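# Move a part from the black tray into the fixture pocket

## Task

Pick a single part out of the black tray and place it in the pocket on top of the raised fixture so that it lies flat, with the part's cut corner lined up in the pocket's cut corner.

## Robot and tools

Robot: two arms, left_arm and right_arm, each a six-joint arm with a two-finger parallel gripper. In the scene frame the origin is at table height midway between the arms, +z is up, +x points out over the table, and left_arm sits on the +y side. The arm names do not match image sides. Calibrated bases in the scene frame: left_arm at (-0.048, +0.264, +0.038) m, right_arm at (-0.008, -0.358, +0.046) m, each turned only slightly about z (quat_wxyz about (1, 0, 0, 0.026) and (1, 0, 0, 0.023)), both with +z up.

Frames: each arm reports its gripper pose (end_effector_position in metres, end_effector_quat_wxyz) and its wrist camera pose in its own base frame. Fixed cameras and the table use the scene frame. The gripper's fingers point along its +z axis and close along its y axis; end_effector_position is the point between the finger pads, just behind the tips. Reported poses can be a few centimetres off, more at long reach.

Command rows: every motion argument is built from rows of 14 numbers, each in [-1, 1]: dx, dy, dz, rx, ry, rz, opening for left_arm, then the same seven for right_arm. Both arms are always present in a row. The six pose numbers are an offset, not a pose, measured along the axes of that arm's current Hand target and counted from the Hand target as it stood when the action or move began. Scale: 1.0 equals 0.6 m of travel or 180 degrees; rx, ry, rz form a single rotation vector. Sending the same offset again moves further. All six zeros re-commands the current Hand target. The opening number is absolute, not an offset: +1 fully open (about 87 mm gap), +0.5 about 69 mm, 0 about 43 mm, -0.5 about 18 mm, -1 closed. A 0 in the opening slot is a real command, so to keep a gripper as it is, resend its current opening.

execute_actions(actions, cameras): actions is a list of actions; each action is a list of up to 15 rows, one per 1/30 s step, and a short action repeats its last row to fill 15 steps. Every row in an action is offset from the action's starting Hand target. An empty list just returns state and images. cameras picks images: omitted/null/["all"] gives all, [] gives none; an unknown name voids the call.

move(target, speed, blend, opening_speed, blocking, cameras): drives each gripper in a straight line to the offset given by one 14-number row, or by a list of up to 15 rows, all offsets from the same starting Hand targets. speed is m/s, 0.002 to 0.5 (default 0.25), one value or one per target; rotation is capped at twice that in rad/s. blend (m) rounds corners in a list. opening_speed (0.2 or more per second on the -1..+1 scale) ramps fingers. Whole move is cut off at 10 s. New openings on later targets are applied after all arms come to rest there. blocking=false returns after about 0.5 s while the move continues. Paths do not avoid obstacles or the other arm; avoid routing a gripper near its own base. The result adds a move: line: done (within 10 mm and 2 degrees), off_target, moving, held or fault, plus limits such as paced (pose clipped) or held (steps withheld). done does not mean no contact.

wait(seconds 0 to 10): lets time pass while holding commands. stop: brakes a running move. zoom_image(camera, region [x0, y0, x1, y1] in pixels, at most 504 by 504) enlarges part of a camera's latest image; cameras are cam_head_left, cam_head_right, cam_high, cam_low, cam_left_wrist, cam_right_wrist, all 896x504. read_manual gives only licence texts. finished_scene(scene) ends the scene; report it as done only if the part truly sits in the pocket without the robot touching it.

Result lines: Hand target is the last commanded pose after clipping, from which the next offsets count. The controller clips each step's command to 100 mm and 20 degrees from the measured pose, so the gripper often rests short of the target; friction and weight can also leave it low or tilted. Check position and orientation after each move and correct with a further offset. grip_measured is the finger motor position on the same -1..+1 scale; to hold a part, command roughly 0.04 below the reading at first contact (lower is firmer, up to about 20 N per pad). Joint velocities marked within noise mean the arm is still. Joint torques include gravity; joints 1 to 3 wrap sign at ±28 N m. Tool commands shows current gripper commands.

Cautions: do not drop the part, release it while it moves, slam or press hard, and never let anything leave the table. Keep the two arms, especially grippers and wrist cameras, apart; the clearance check does not protect gripper-to-gripper contact. If an arm is pushing against something, command its target back past the gripper. Loads, outstretched poses and unreachable targets heat motors; MOTOR HOT appears at 75 °C and an over-temperature fault at 90 °C folds and disables that arm. Parts may be nudged by outside disturbances, so re-check before releasing.

Each tool is called after "Emit:" as a command line: name --argument value for each argument, lists and objects as JSON in quotes; but a table of rows of numbers goes row by row, as --pt "numbers of a row", without its own name.

## Session

Emit:
execute_actions --actions '[]'

Scene clock: 0.00 s.
left_arm: end_effector_position=(+0.3885, +0.0514, +0.0629) grip_measured=+1.000 end_effector_quat_wxyz=(+0.590, -0.097, +0.797, +0.090) | right_arm: end_effector_position=(+0.4033, +0.0054, +0.0674) grip_measured=+0.986 end_effector_quat_wxyz=(+0.595, +0.008, +0.803, -0.025)
Joint positions: left_arm=[0.035 1.56 0.39 0.869 -0.227 -0.04 1] | right_arm=[0.059 1.574 0.433 0.845 0.105 0.001 0.993]
Joint velocities: within noise
Joint torques (N m): no reading
Motor temperatures (°C): left_arm=[18 25 20 20 18 18 18] | right_arm=[21 22 22 25 20 19 17]
Heat: left arm: 25 °C; right arm: 25 °C.
Hand target: left_arm +0.3924, +0.0516, +0.0708; +0.599, -0.098, +0.790, +0.089 | right_arm +0.4063, +0.0056, +0.0735; +0.602, +0.008, +0.798, -0.024
Tool commands: left_gripper/opening=+1.0 right_gripper/opening=+1.0

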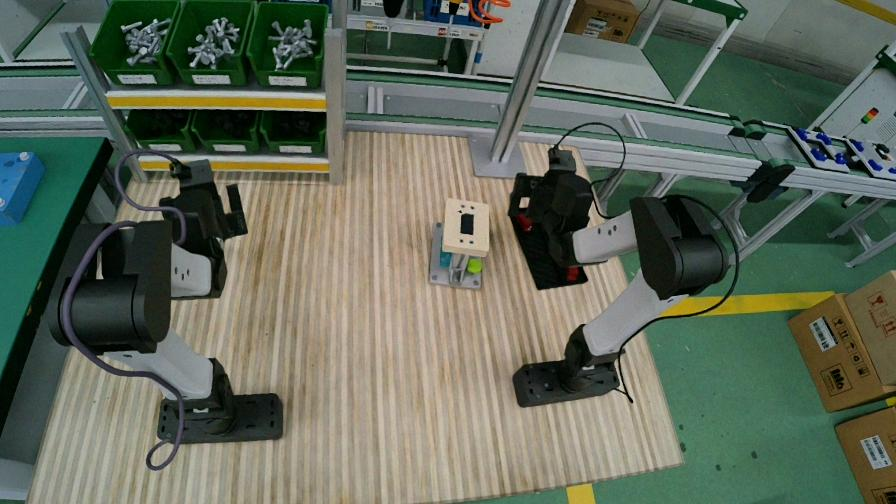

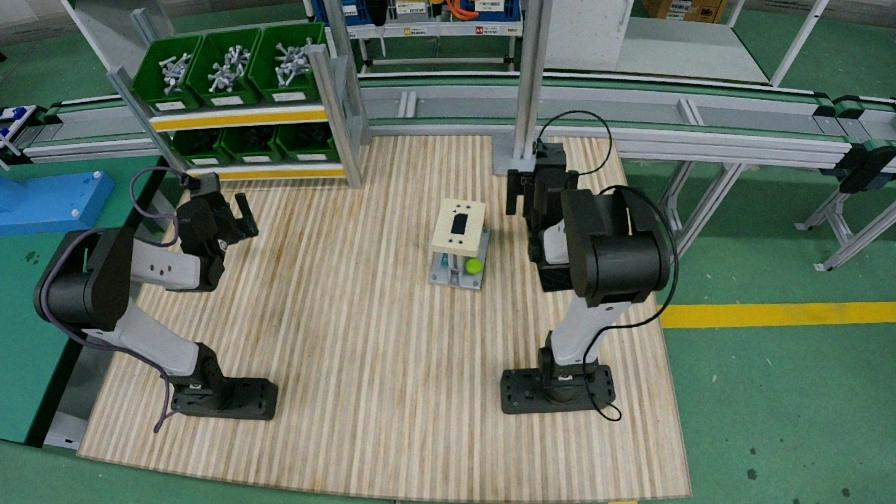

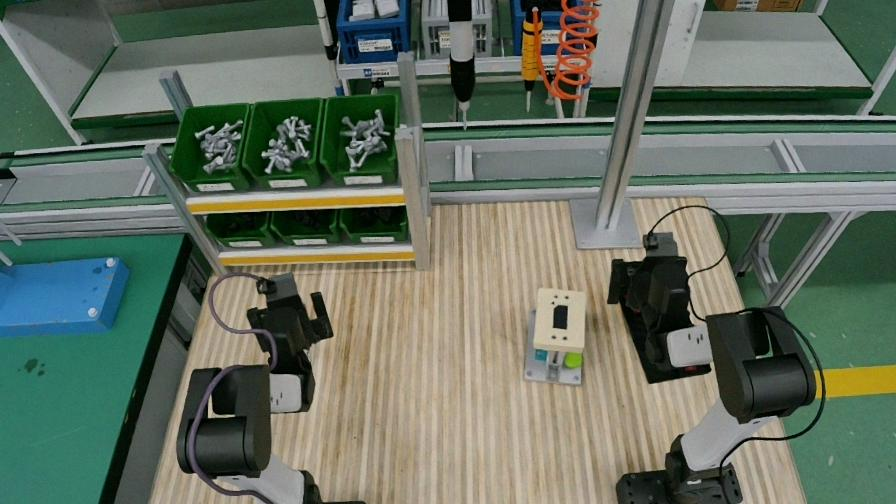

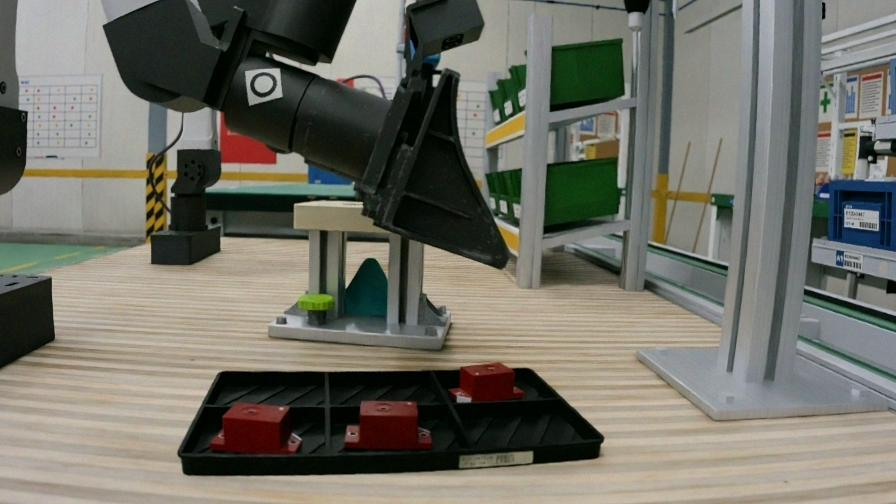

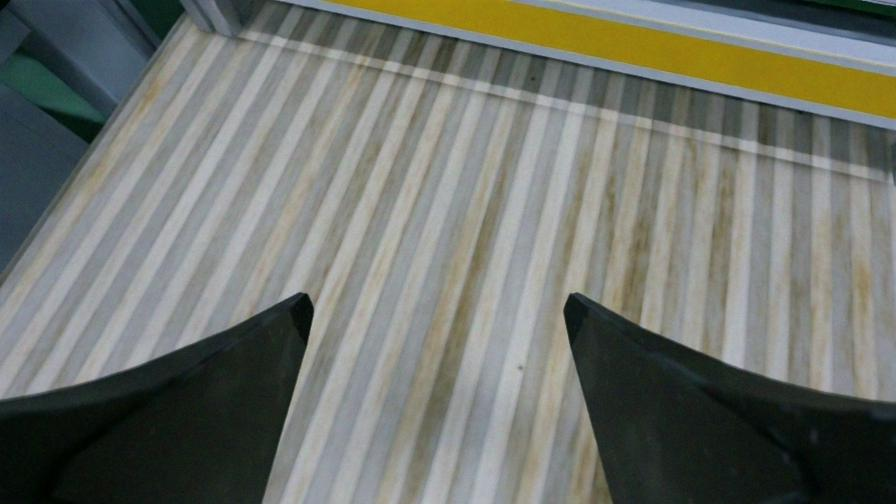

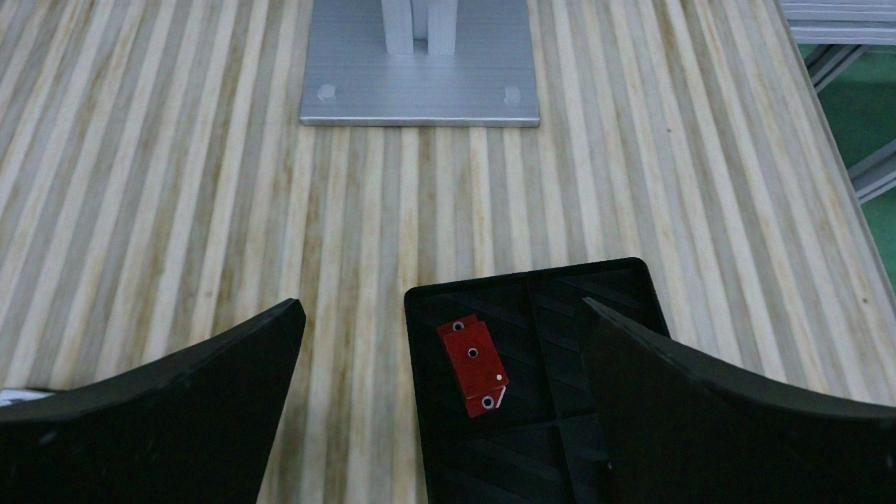

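Emit:
move --target '[0,0,0,0,0,0,1,-0.25,0,-0.18,0,0.42,0,1]' --cameras '["cam_right_wrist","cam_head_left","cam_high"]'

Emit:
zoom_image --camera "cam_head_left" --region '[430, 190, 630, 300]'

Scene clock: 6.30 s.
left_arm: end_effector_position=(+0.3885, +0.0514, +0.0629) grip_measured=+1.000 end_effector_quat_wxyz=(+0.590, -0.097, +0.797, +0.090) | right_arm: end_effector_position=(+0.3447, +0.0138, +0.2342) grip_measured=+0.986 end_effector_quat_wxyz=(+0.131, +0.014, +0.991, -0.010)
Joint positions: left_arm=[0.035 1.56 0.39 0.869 -0.227 -0.04 1] | right_arm=[0.05 1.876 2.135 -1.57 0.037 0.074 0.993]
Joint velocities: within noise
Joint torques (N m): left_arm=[-0.27 -6.28 6.35 2 0.04 0.01] | right_arm=[-0.57 -9.43 7.32 0.66 -0.12 -0.01]
Motor temperatures (°C): left_arm=[18 25 21 21 18 18 18] | right_arm=[21 23 22 26 20 19 17]
Heat: left arm: 25 °C; right arm: 26 °C.
Hand target: left_arm +0.3924, +0.0516, +0.0708; +0.599, -0.098, +0.790, +0.089 | right_arm +0.3438, +0.0131, +0.2472; -0.014, +0.021, +1.000, -0.014
Off the commanded pose: left_arm 0.009 m, 1 deg | right_arm 0.013 m, 17 deg.
joint sent to its limit (right arm) — joint 4 (wrist pitch), lower limit. The joint targets are off in orientation, not in position.
move: off_target (right_arm)
Images, in order (width x height): cam_head_left 896x504, cam_high 896x504, cam_right_wrist 896x504.

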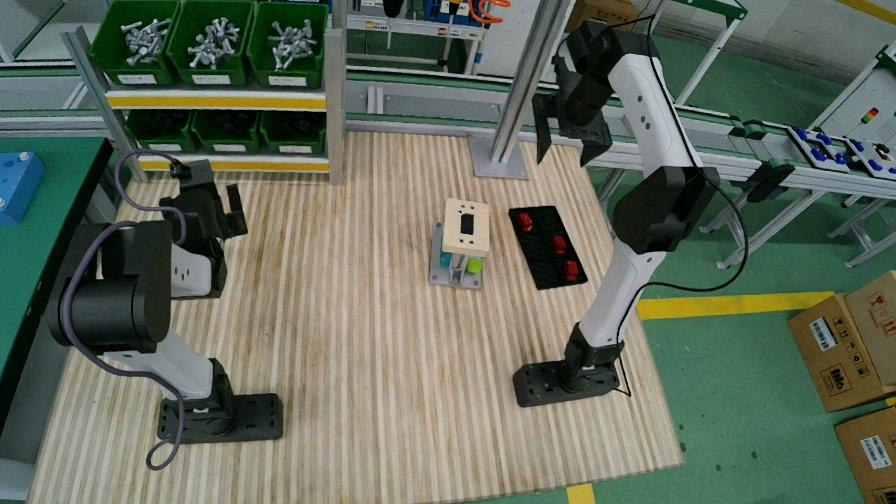

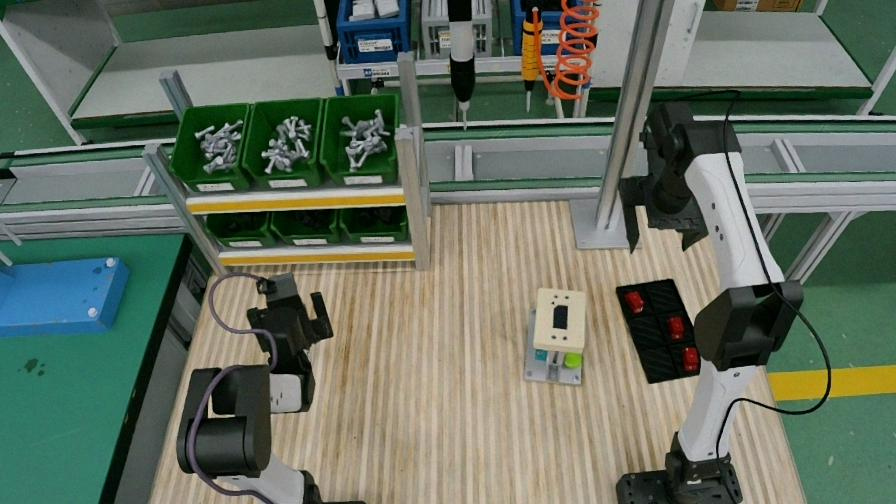

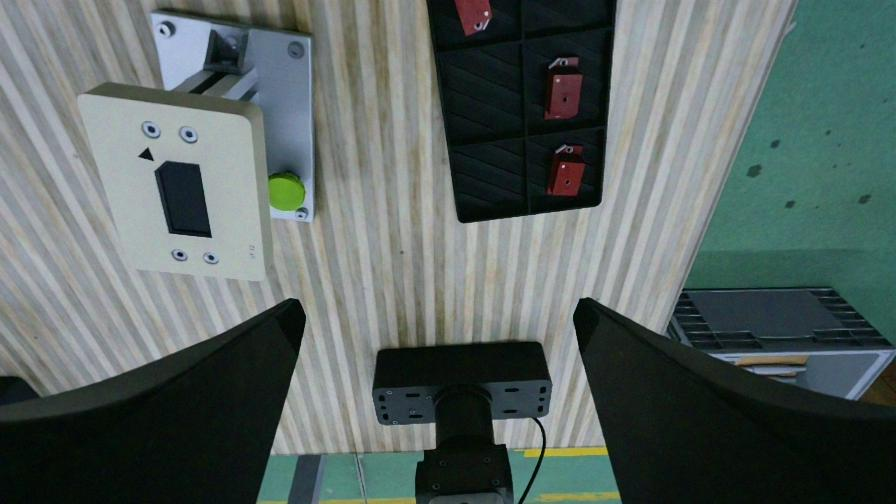

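Scaled by 2.520 from the camera's 896x504 image, which has a finer 1280x720 frame.

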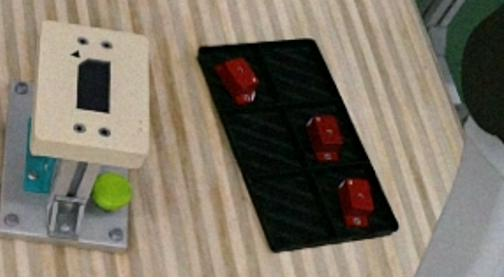

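Emit:
move --target '[0,0,0,0,0,0,1,0.145,0.01,0.23,0,-0.015,0,1]' --cameras '["cam_right_wrist","cam_head_left"]'

Scene clock: 15.60 s.
left_arm: end_effector_position=(+0.3885, +0.0514, +0.0629) grip_measured=+1.000 end_effector_quat_wxyz=(+0.590, -0.097, +0.797, +0.090) | right_arm: end_effector_position=(+0.2540, +0.0162, +0.1089) grip_measured=+0.986 end_effector_quat_wxyz=(+0.000, +0.021, +1.000, -0.018)
Joint positions: left_arm=[0.035 1.56 0.39 0.869 -0.227 -0.04 1] | right_arm=[0.07 1.666 1.355 -1.263 0.036 0.112 0.993]
Joint velocities: within noise
Joint torques (N m): left_arm=[-0.28 -6.28 6.35 2 0.04 0.01] | right_arm=[0.69 -8.27 4.82 0.36 -0.09 0.03]
Motor temperatures (°C): left_arm=[18 25 21 23 18 18 18] | right_arm=[21 25 23 26 20 19 17]
Heat: left arm: 25 °C; right arm: 26 °C.
Hand target: left_arm +0.3924, +0.0516, +0.0708; +0.599, -0.098, +0.790, +0.089 | right_arm +0.2534, +0.0192, +0.1115; +0.010, +0.021, +1.000, -0.014
Off the commanded pose: left_arm 0.009 m, 1 deg | right_arm 0.004 m, 1 deg.
move: done
Images, in order (width x height): cam_head_left 896x504, cam_right_wrist 896x504.

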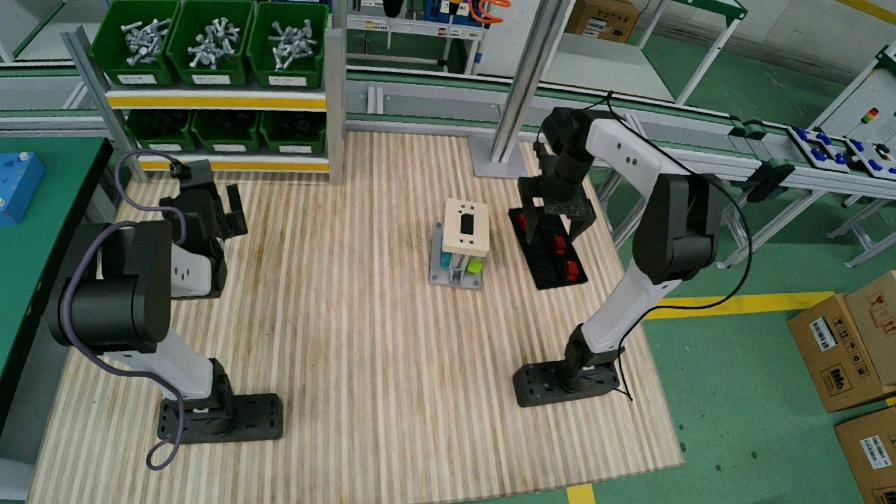

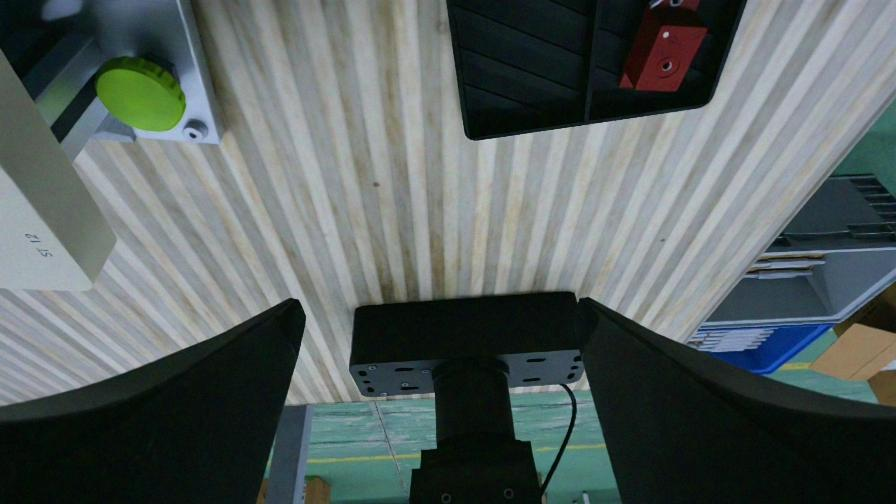

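Emit:
move --target '[0,0,0,0,0,0,1,-0.04,-0.11,-0.03,0,0,0,1]' --cameras '["cam_right_wrist","cam_head_left"]'

Scene clock: 24.77 s.
left_arm: end_effector_position=(+0.3885, +0.0514, +0.0629) grip_measured=+1.000 end_effector_quat_wxyz=(+0.590, -0.097, +0.797, +0.090) | right_arm: end_effector_position=(+0.2693, -0.0470, +0.1269) grip_measured=+0.986 end_effector_quat_wxyz=(+0.003, +0.023, +1.000, -0.017)
Joint positions: left_arm=[0.035 1.56 0.39 0.869 -0.227 -0.04 1] | right_arm=[-0.137 1.722 1.49 -1.328 0.034 -0.091 0.993]
Joint velocities: within noise
Joint torques (N m): left_arm=[-0.28 -6.28 6.35 2 0.04 0.01] | right_arm=[-0.1 -6.22 7.84 0.2 -0.12 -0.09]
Motor temperatures (°C): left_arm=[18 26 22 24 18 18 18] | right_arm=[21 25 24 26 20 19 17]
Heat: left arm: 26 °C; right arm: 26 °C.
Hand target: left_arm +0.3924, +0.0516, +0.0708; +0.599, -0.098, +0.790, +0.089 | right_arm +0.2742, -0.0472, +0.1318; +0.010, +0.021, +1.000, -0.014
Off the commanded pose: left_arm 0.009 m, 1 deg | right_arm 0.007 m, 1 deg.
move: done
Images, in order (width x height): cam_head_left 896x504, cam_right_wrist 896x504.

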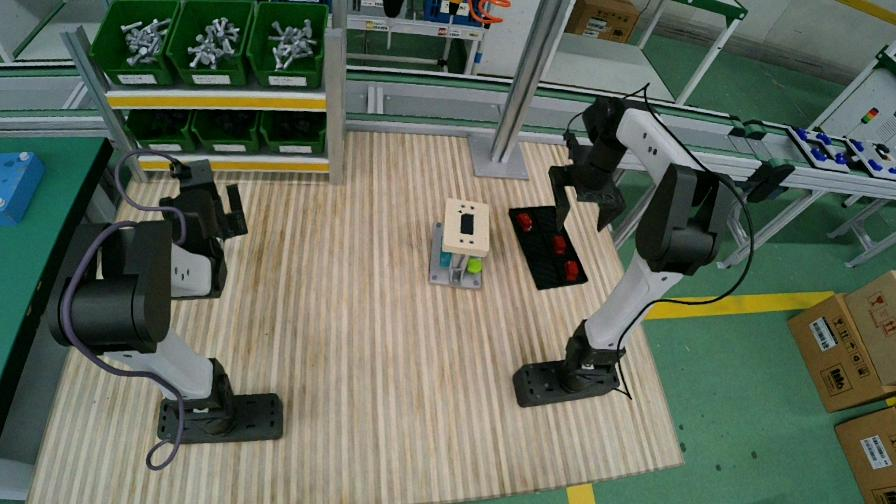

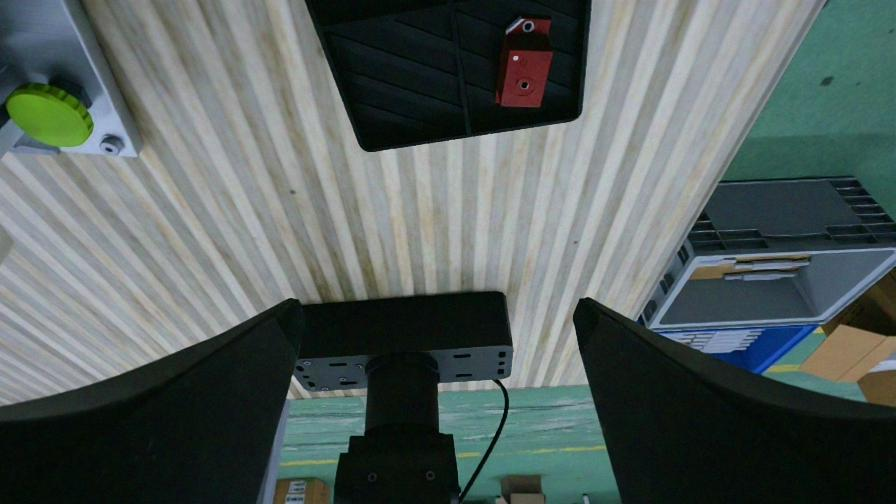

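Emit:
move --target '[0,0,0,0,0,0,1,-0.01,-0.067,0.1,0,0,0,1]' --cameras '["cam_right_wrist"]'

Scene clock: 35.67 s.
left_arm: end_effector_position=(+0.3885, +0.0514, +0.0629) grip_measured=+1.000 end_effector_quat_wxyz=(+0.590, -0.097, +0.797, +0.090) | right_arm: end_effector_position=(+0.2798, -0.0895, +0.0753) grip_measured=+0.986 end_effector_quat_wxyz=(+0.009, +0.023, +1.000, -0.018)
Joint positions: left_arm=[0.035 1.56 0.39 0.869 -0.227 -0.04 1] | right_arm=[-0.26 1.798 1.377 -1.124 0.032 -0.216 0.993]
Joint velocities: within noise
Joint torques (N m): left_arm=[-0.27 -6.28 6.37 2 0.04 0.01] | right_arm=[-0.25 -7.32 4.94 0.43 -0.14 -0.11]
Motor temperatures (°C): left_arm=[18 26 22 25 18 18 18] | right_arm=[21 26 25 25 20 19 17]
Heat: left arm: 26 °C; right arm: 26 °C.
Hand target: left_arm +0.3924, +0.0516, +0.0708; +0.599, -0.098, +0.790, +0.089 | right_arm +0.2797, -0.0893, +0.0731; +0.010, +0.021, +1.000, -0.014
Off the commanded pose: left_arm 0.009 m, 1 deg | right_arm 0.002 m, 1 deg.
move: done
Images, in order (width x height): cam_right_wrist 896x504.

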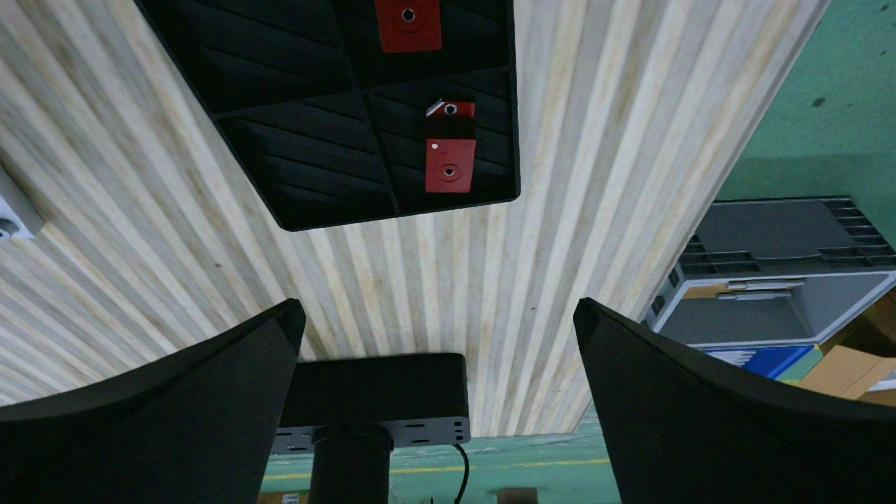

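Emit:
move --target '[0,0,0,0,0,0,1,0.007,-0.008,0.09,0,0,0,0.5]' --cameras '["cam_right_wrist"]'

Scene clock: 45.00 s.
left_arm: end_effector_position=(+0.3885, +0.0514, +0.0629) grip_measured=+1.000 end_effector_quat_wxyz=(+0.590, -0.097, +0.797, +0.090) | right_arm: end_effector_position=(+0.2772, -0.0953, +0.0218) grip_measured=+0.500 end_effector_quat_wxyz=(+0.010, +0.021, +1.000, -0.018)
Joint positions: left_arm=[0.035 1.56 0.39 0.869 -0.227 -0.04 1] | right_arm=[-0.279 1.85 1.222 -0.915 0.031 -0.237 0.75]
Joint velocities: within noise
Joint torques (N m): left_arm=[-0.27 -6.28 6.34 2 0.04 0.01] | right_arm=[-0.46 -7.3 4.67 0.44 -0.15 -0.09]
Motor temperatures (°C): left_arm=[18 26 22 25 18 18 18] | right_arm=[21 26 25 25 20 19 17]
Heat: left arm: 26 °C; right arm: 26 °C.
Hand target: left_arm +0.3924, +0.0516, +0.0708; +0.599, -0.098, +0.790, +0.089 | right_arm +0.2763, -0.0956, +0.0192; +0.010, +0.021, +1.000, -0.014
Off the commanded pose: left_arm 0.009 m, 1 deg | right_arm 0.003 m, 0 deg.
move: done
Images, in order (width x height): cam_right_wrist 896x504.

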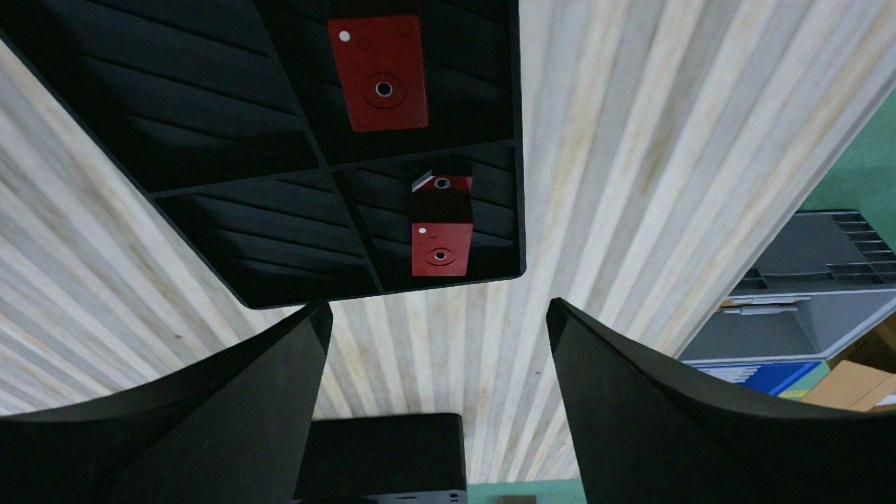

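Emit:
move --target '[0,0,0,0,0,0,1,0.007,0,0.085,0,0,0,0.3]' --speed 0.12 --cameras '["cam_right_wrist"]'

Scene clock: 48.97 s.
left_arm: end_effector_position=(+0.3885, +0.0514, +0.0629) grip_measured=+1.000 end_effector_quat_wxyz=(+0.590, -0.097, +0.797, +0.090) | right_arm: end_effector_position=(+0.2674, -0.0925, -0.0203) grip_measured=+0.300 end_effector_quat_wxyz=(-0.004, +0.019, +1.000, -0.009)
Joint positions: left_arm=[0.035 1.56 0.39 0.869 -0.227 -0.04 1] | right_arm=[-0.285 1.917 1.121 -0.779 0.019 -0.247 0.65]
Joint velocities: within noise
Joint torques (N m): left_arm=[-0.27 -6.28 6.35 2 0.04 0.01] | right_arm=[-0.51 -5.98 3.3 0.99 -0.03 -0.06]
Motor temperatures (°C): left_arm=[18 26 23 25 18 18 18] | right_arm=[21 27 25 25 20 19 17]
Heat: left arm: 26 °C; right arm: 27 °C.
Hand target: left_arm +0.3924, +0.0516, +0.0708; +0.599, -0.098, +0.790, +0.089 | right_arm +0.2731, -0.0969, -0.0318; +0.010, +0.021, +1.000, -0.014
Off the commanded pose: left_arm 0.009 m, 1 deg | right_arm 0.014 m, 2 deg.
move: off_target (right_arm)
Images, in order (width x height): cam_right_wrist 896x504.

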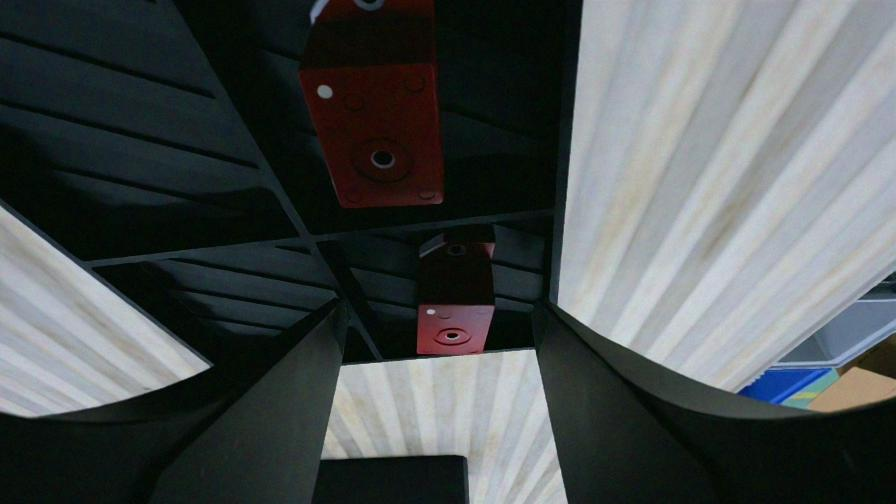

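Emit:
move --target '[0,0,0,0,0,0,1,0.012,-0.003,0.014,0,0,0,0.3]' --speed 0.1 --cameras '["cam_right_wrist"]'

Scene clock: 54.20 s.
left_arm: end_effector_position=(+0.3885, +0.0514, +0.0629) grip_measured=+1.000 end_effector_quat_wxyz=(+0.590, -0.097, +0.797, +0.090) | right_arm: end_effector_position=(+0.2664, -0.0927, -0.0215) grip_measured=+0.300 end_effector_quat_wxyz=(+0.006, +0.021, +1.000, -0.002)
Joint positions: left_arm=[0.035 1.56 0.39 0.869 -0.227 -0.04 1] | right_arm=[-0.297 1.901 1.097 -0.753 0.001 -0.255 0.65]
Joint velocities: within noise
Joint torques (N m): left_arm=[-0.27 -6.28 6.35 2 0.04 0.01] | right_arm=[-0.49 -4.74 1.87 1.16 0.16 -0.08]
Motor temperatures (°C): left_arm=[18 26 23 26 18 18 18] | right_arm=[21 27 24 26 20 19 17]
Heat: left arm: 26 °C; right arm: 27 °C.
Hand target: left_arm +0.3924, +0.0516, +0.0708; +0.599, -0.098, +0.790, +0.089 | right_arm +0.2660, -0.0987, -0.0403; +0.010, +0.021, +1.000, -0.014
Off the commanded pose: left_arm 0.009 m, 1 deg | right_arm 0.020 m, 1 deg.
move: off_target (right_arm)
Images, in order (width x height): cam_right_wrist 896x504.

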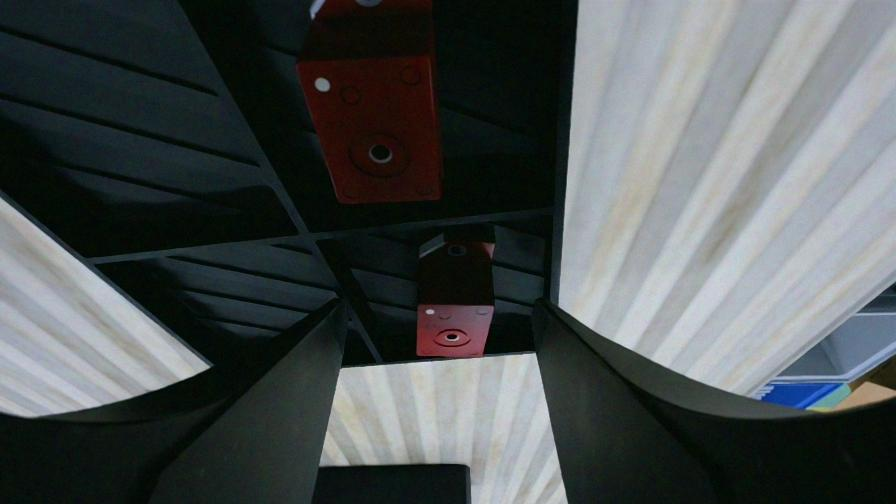

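Emit:
move --pt "0 0 0 0 0 0 1 0.012 0 -0.012 0 0 0 -0.15" --pt "0 0 0 0 0 0 1 0.012 0.0 0.012 0 0 0 -0.15" --speed 0.08 --cameras '["cam_right_wrist"]'

Scene clock: 60.27 s.
left_arm: end_effector_position=(+0.3885, +0.0514, +0.0629) grip_measured=+1.000 end_effector_quat_wxyz=(+0.590, -0.097, +0.797, +0.090) | right_arm: end_effector_position=(+0.2660, -0.0869, -0.0222) grip_measured=-0.150 end_effector_quat_wxyz=(+0.020, +0.020, +1.000, +0.007)
Joint positions: left_arm=[0.035 1.56 0.39 0.869 -0.227 -0.04 1] | right_arm=[-0.294 1.876 1.064 -0.724 -0.025 -0.254 0.425]
Joint velocities: within noise
Joint torques (N m): left_arm=[-0.25 -6.3 6.37 2 0.04 0.01] | right_arm=[-1.2 -3.1 1.11 1.24 0.39 -0.15]
Motor temperatures (°C): left_arm=[18 26 23 26 18 18 18] | right_arm=[21 26 24 26 20 19 17]
Heat: left arm: 26 °C; right arm: 26 °C.
Hand target: left_arm +0.3924, +0.0516, +0.0708; +0.599, -0.098, +0.790, +0.089 | right_arm +0.2590, -0.0986, -0.0476; +0.010, +0.021, +1.000, -0.014
Off the commanded pose: left_arm 0.009 m, 1 deg | right_arm 0.029 m, 3 deg.
move: off_target (right_arm)
Images, in order (width x height): cam_right_wrist 896x504.

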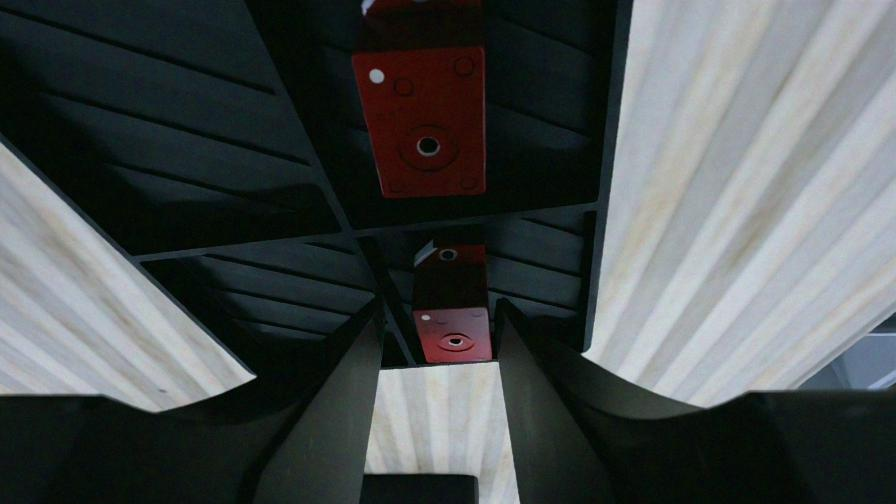

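Emit:
move --pt "0 0 0 0 0 0 1 0 0.007 -0.05 0 0 0 -0.15" --pt "0 0 0 0 0 0 1 0.0 0.007 -0.028 0 0 0 -0.15" --pt "0 0 0 0 0 0 1 0.0 0.007 -0.028 0 0 0 -0.5" --speed 0.08 --opening_speed 0.6 --cameras '["cam_right_wrist"]'

Scene clock: 69.47 s.
left_arm: end_effector_position=(+0.3885, +0.0514, +0.0629) grip_measured=+1.000 end_effector_quat_wxyz=(+0.590, -0.097, +0.797, +0.090) | right_arm: end_effector_position=(+0.2656, -0.0878, -0.0210) grip_measured=-0.401 end_effector_quat_wxyz=(+0.021, +0.022, +1.000, +0.004)
Joint positions: left_arm=[0.035 1.56 0.39 0.869 -0.227 -0.04 1] | right_arm=[-0.294 1.87 1.062 -0.725 -0.019 -0.25 0.3]
Joint velocities: within noise
Joint torques (N m): left_arm=[-0.28 -6.28 6.35 2 0.04 0.01] | right_arm=[-0.01 -5.83 2.85 0.69 0.33 -0.07]
Motor temperatures (°C): left_arm=[18 26 23 26 18 18 18] | right_arm=[21 26 23 26 20 19 17]
Heat: left arm: 26 °C; right arm: 26 °C.
Hand target: left_arm +0.3924, +0.0516, +0.0708; +0.599, -0.098, +0.790, +0.089 | right_arm +0.2589, -0.0939, -0.0310; +0.010, +0.021, +1.000, -0.014
Off the commanded pose: left_arm 0.009 m, 1 deg | right_arm 0.013 m, 2 deg.
move: off_target (right_arm); target 3's new opening was sent with right_arm's hand 0.014 m and 2 deg from that target
Images, in order (width x height): cam_right_wrist 896x504.

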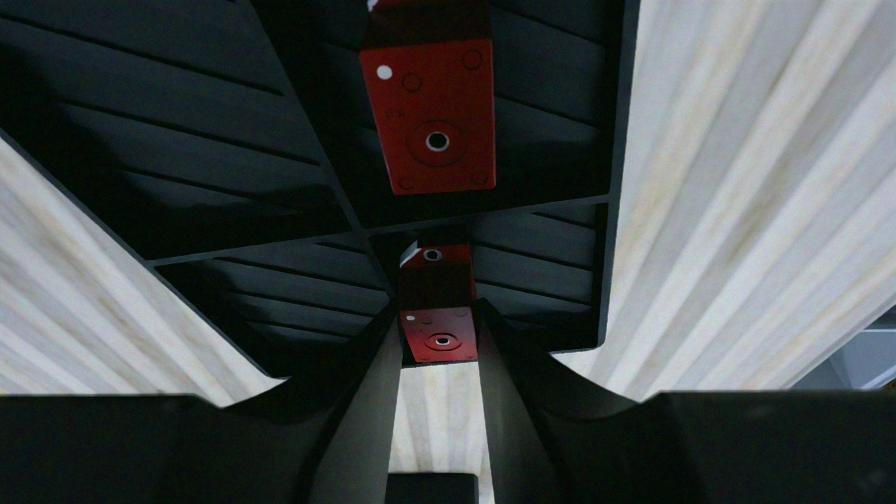

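Emit:
move --pt "0 0 0 0 0 0 1 0 0 -0.33 0 0 0 -0.54" --pt "0 0 0 0 0 0 1 -0.05 0.48 -0.33 0 0 0 -0.54" --speed 0.15 --blend 0.03 --cameras '["cam_right_wrist","cam_head_left"]'

Emit:
zoom_image --camera "cam_head_left" --region '[430, 180, 510, 260]'

Scene clock: 83.83 s.
left_arm: end_effector_position=(+0.3885, +0.0514, +0.0629) grip_measured=+1.000 end_effector_quat_wxyz=(+0.590, -0.097, +0.797, +0.090) | right_arm: end_effector_position=(+0.2941, +0.1977, +0.1525) grip_measured=-0.418 end_effector_quat_wxyz=(+0.004, +0.017, +1.000, -0.014)
Joint positions: left_arm=[0.035 1.56 0.39 0.869 -0.227 -0.04 1] | right_arm=[0.542 2.065 2.05 -1.564 0.028 0.577 0.291]
Joint velocities: within noise
Joint torques (N m): left_arm=[-0.27 -6.28 6.35 2 0.04 0.01] | right_arm=[0.03 -9.14 7.82 0.11 0.06 0.03]
Motor temperatures (°C): left_arm=[18 26 23 27 18 18 18] | right_arm=[21 26 23 26 20 19 18]
Heat: left arm: 27 °C; right arm: 26 °C.
Hand target: left_arm +0.3924, +0.0516, +0.0708; +0.599, -0.098, +0.790, +0.089 | right_arm +0.2970, +0.1983, +0.1593; +0.010, +0.021, +1.000, -0.014
Off the commanded pose: left_arm 0.009 m, 1 deg | right_arm 0.007 m, 1 deg.
joint sent to its limit (right arm) — joint 4 (wrist pitch), lower limit. The joint targets still meet the commanded pose.
move: done
Images, in order (width x height): cam_head_left 896x504, cam_right_wrist 896x504.

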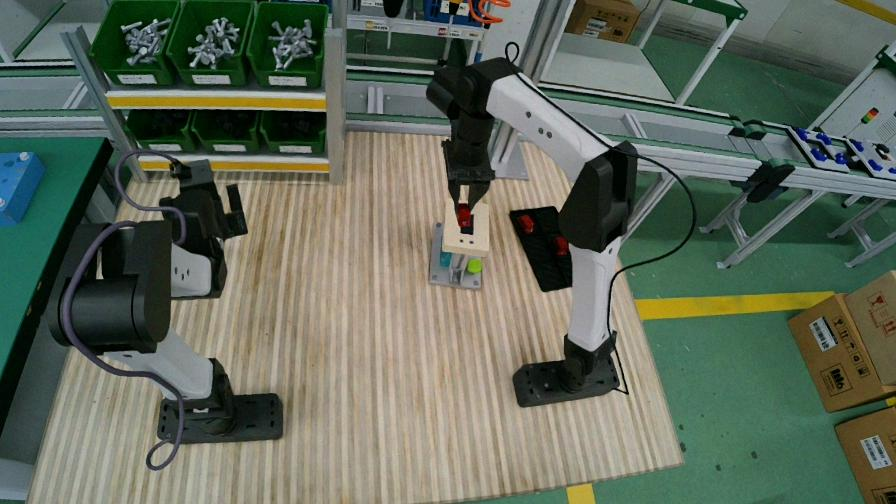

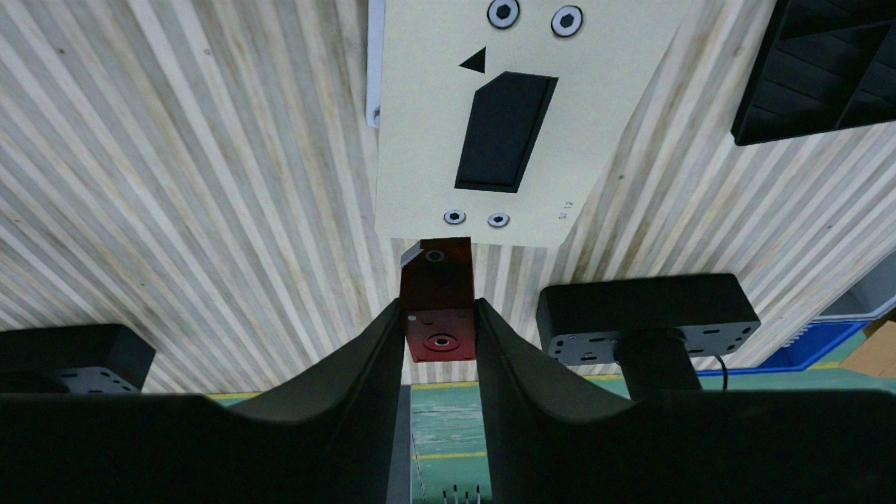

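Scaled by 6.300 from the camera's 896x504 image, which has a finer 1280x720 frame.

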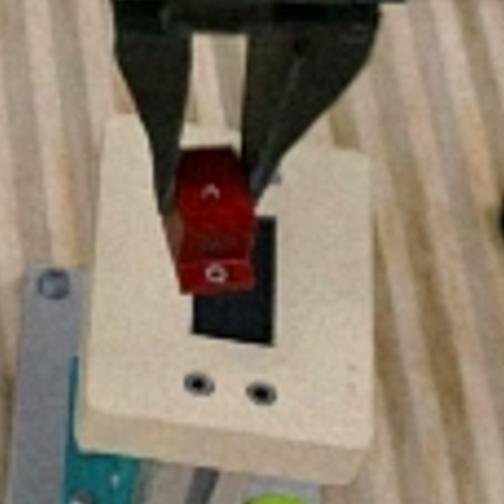

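Emit:
move --target '[0,0,0,0,0,0,1,-0.042,-0.03,0.035,0,0,0.022,-0.54]' --speed 0.1 --cameras '["cam_right_wrist","cam_head_left"]'

Emit:
zoom_image --camera "cam_head_left" --region '[440, 190, 500, 250]'

Scene clock: 104.67 s.
left_arm: end_effector_position=(+0.3885, +0.0514, +0.0629) grip_measured=+1.000 end_effector_quat_wxyz=(+0.590, -0.097, +0.797, +0.090) | right_arm: end_effector_position=(+0.3188, +0.1783, +0.1381) grip_measured=-0.418 end_effector_quat_wxyz=(+0.005, +0.057, +0.998, -0.016)
Joint positions: left_arm=[0.035 1.56 0.39 0.869 -0.227 -0.04 1] | right_arm=[0.463 2.103 2.05 -1.526 0.033 0.577 0.291]
Joint velocities: within noise
Joint torques (N m): left_arm=[-0.27 -6.28 6.35 2 0.04 0.01] | right_arm=[-0.03 -9.43 6.17 0.3 0.03 -0.08]
Motor temperatures (°C): left_arm=[18 27 24 28 18 18 18] | right_arm=[20 27 25 25 20 19 18]
Heat: left arm: 28 °C; right arm: 27 °C.
Hand target: left_arm +0.3924, +0.0516, +0.0708; +0.599, -0.098, +0.790, +0.089 | right_arm +0.3219, +0.1786, +0.1394; +0.010, +0.056, +0.998, -0.014
Off the commanded pose: left_arm 0.009 m, 1 deg | right_arm 0.003 m, 1 deg.
move: done
Images, in order (width x height): cam_head_left 896x504, cam_right_wrist 896x504.

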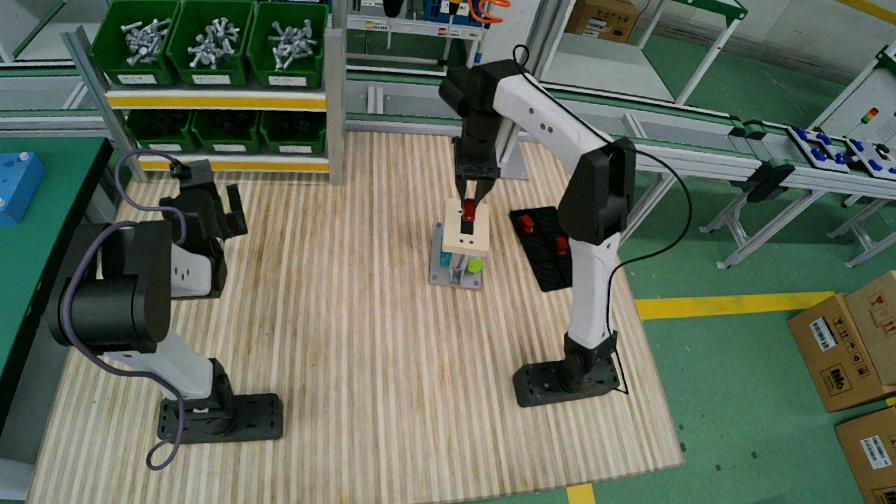

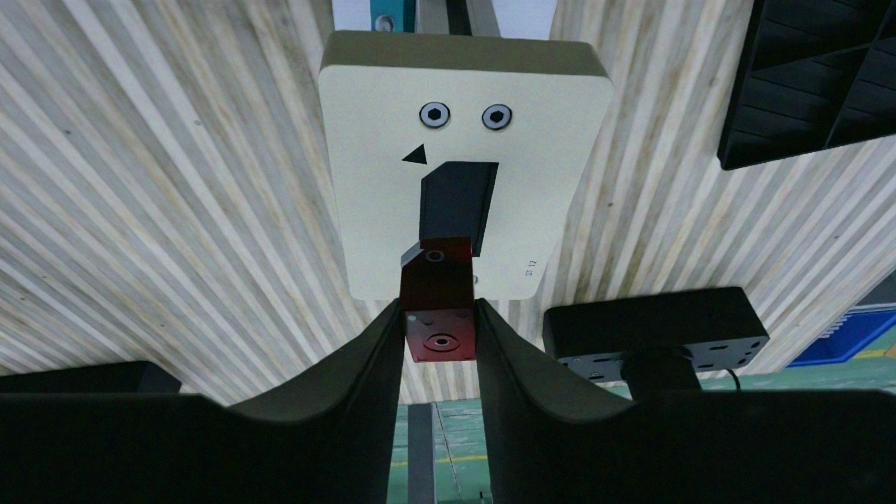

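Scaled by 8.400 from the camera's 896x504 image, which has a finer 1280x720 frame.

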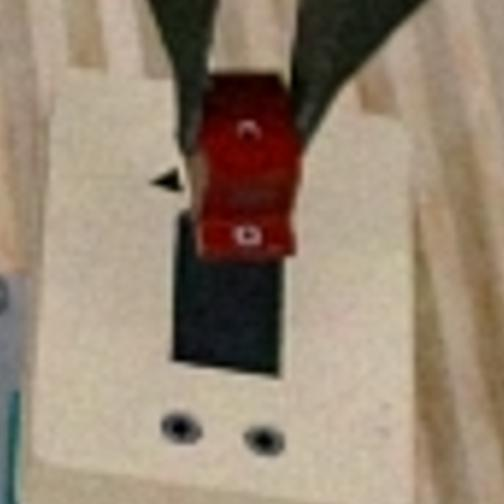

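Emit:
move --target '[0,0,0,0,0,0,1,0.0,-0.009,0.04,0,0,0.008,-0.54]' --speed 0.1 --cameras '["cam_right_wrist","cam_head_left"]'

Emit:
zoom_image --camera "cam_head_left" --region '[440, 190, 500, 250]'

Emit:
zoom_image --camera "cam_right_wrist" --region '[360, 170, 540, 350]'

Scene clock: 112.17 s.
left_arm: end_effector_position=(+0.3885, +0.0514, +0.0629) grip_measured=+1.000 end_effector_quat_wxyz=(+0.590, -0.097, +0.797, +0.090) | right_arm: end_effector_position=(+0.3216, +0.1750, +0.1072) grip_measured=-0.418 end_effector_quat_wxyz=(-0.001, +0.063, +0.998, -0.019)
Joint positions: left_arm=[0.035 1.56 0.39 0.869 -0.227 -0.04 1] | right_arm=[0.452 2.103 1.924 -1.413 0.033 0.577 0.291]
Joint velocities: within noise
Joint torques (N m): left_arm=[-0.27 -6.3 6.35 2 0.04 0.01] | right_arm=[-0.43 -12.33 4.83 0.27 0.03 0.02]
Motor temperatures (°C): left_arm=[18 27 24 28 18 18 18] | right_arm=[20 29 25 25 20 19 18]
Heat: left arm: 28 °C; right arm: 29 °C.
Hand target: left_arm +0.3924, +0.0516, +0.0708; +0.599, -0.098, +0.790, +0.089 | right_arm +0.3218, +0.1725, +0.1155; +0.011, +0.068, +0.998, -0.014
Off the commanded pose: left_arm 0.009 m, 1 deg | right_arm 0.009 m, 2 deg.
move: done
Images, in order (width x height): cam_head_left 896x504, cam_right_wrist 896x504.

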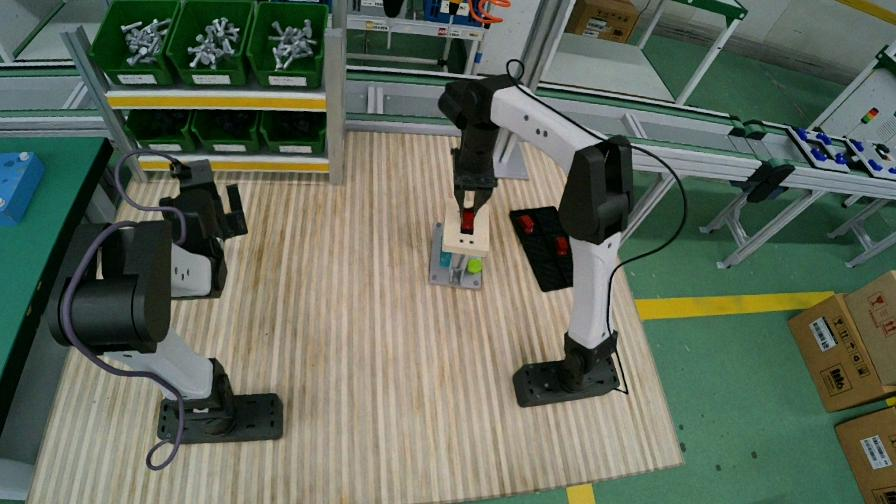

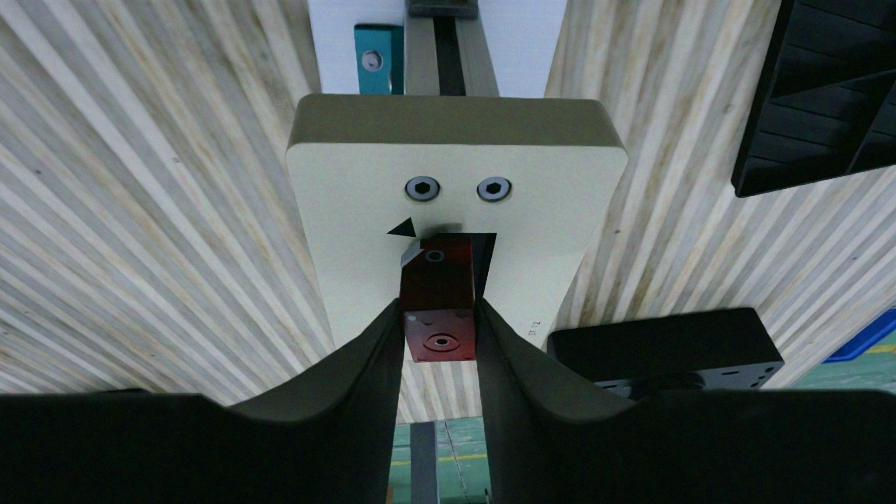

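Scaled by 8.400 from the camera's 896x504 image, which has a finer 1280x720 frame.

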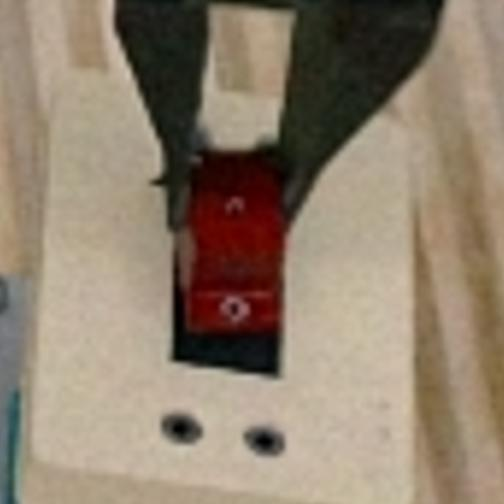

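Scaled by 2.800 from the camera's 896x504 image, which has a finer 1280x720 frame.

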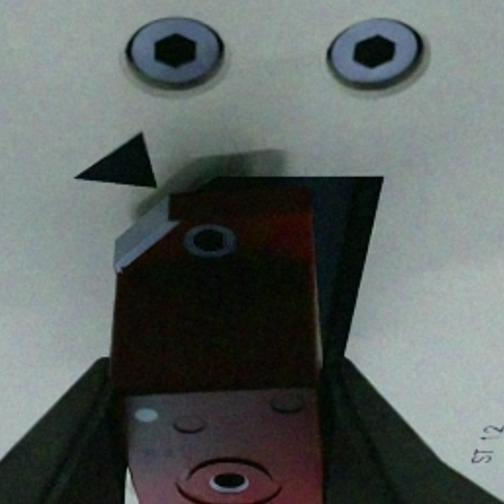

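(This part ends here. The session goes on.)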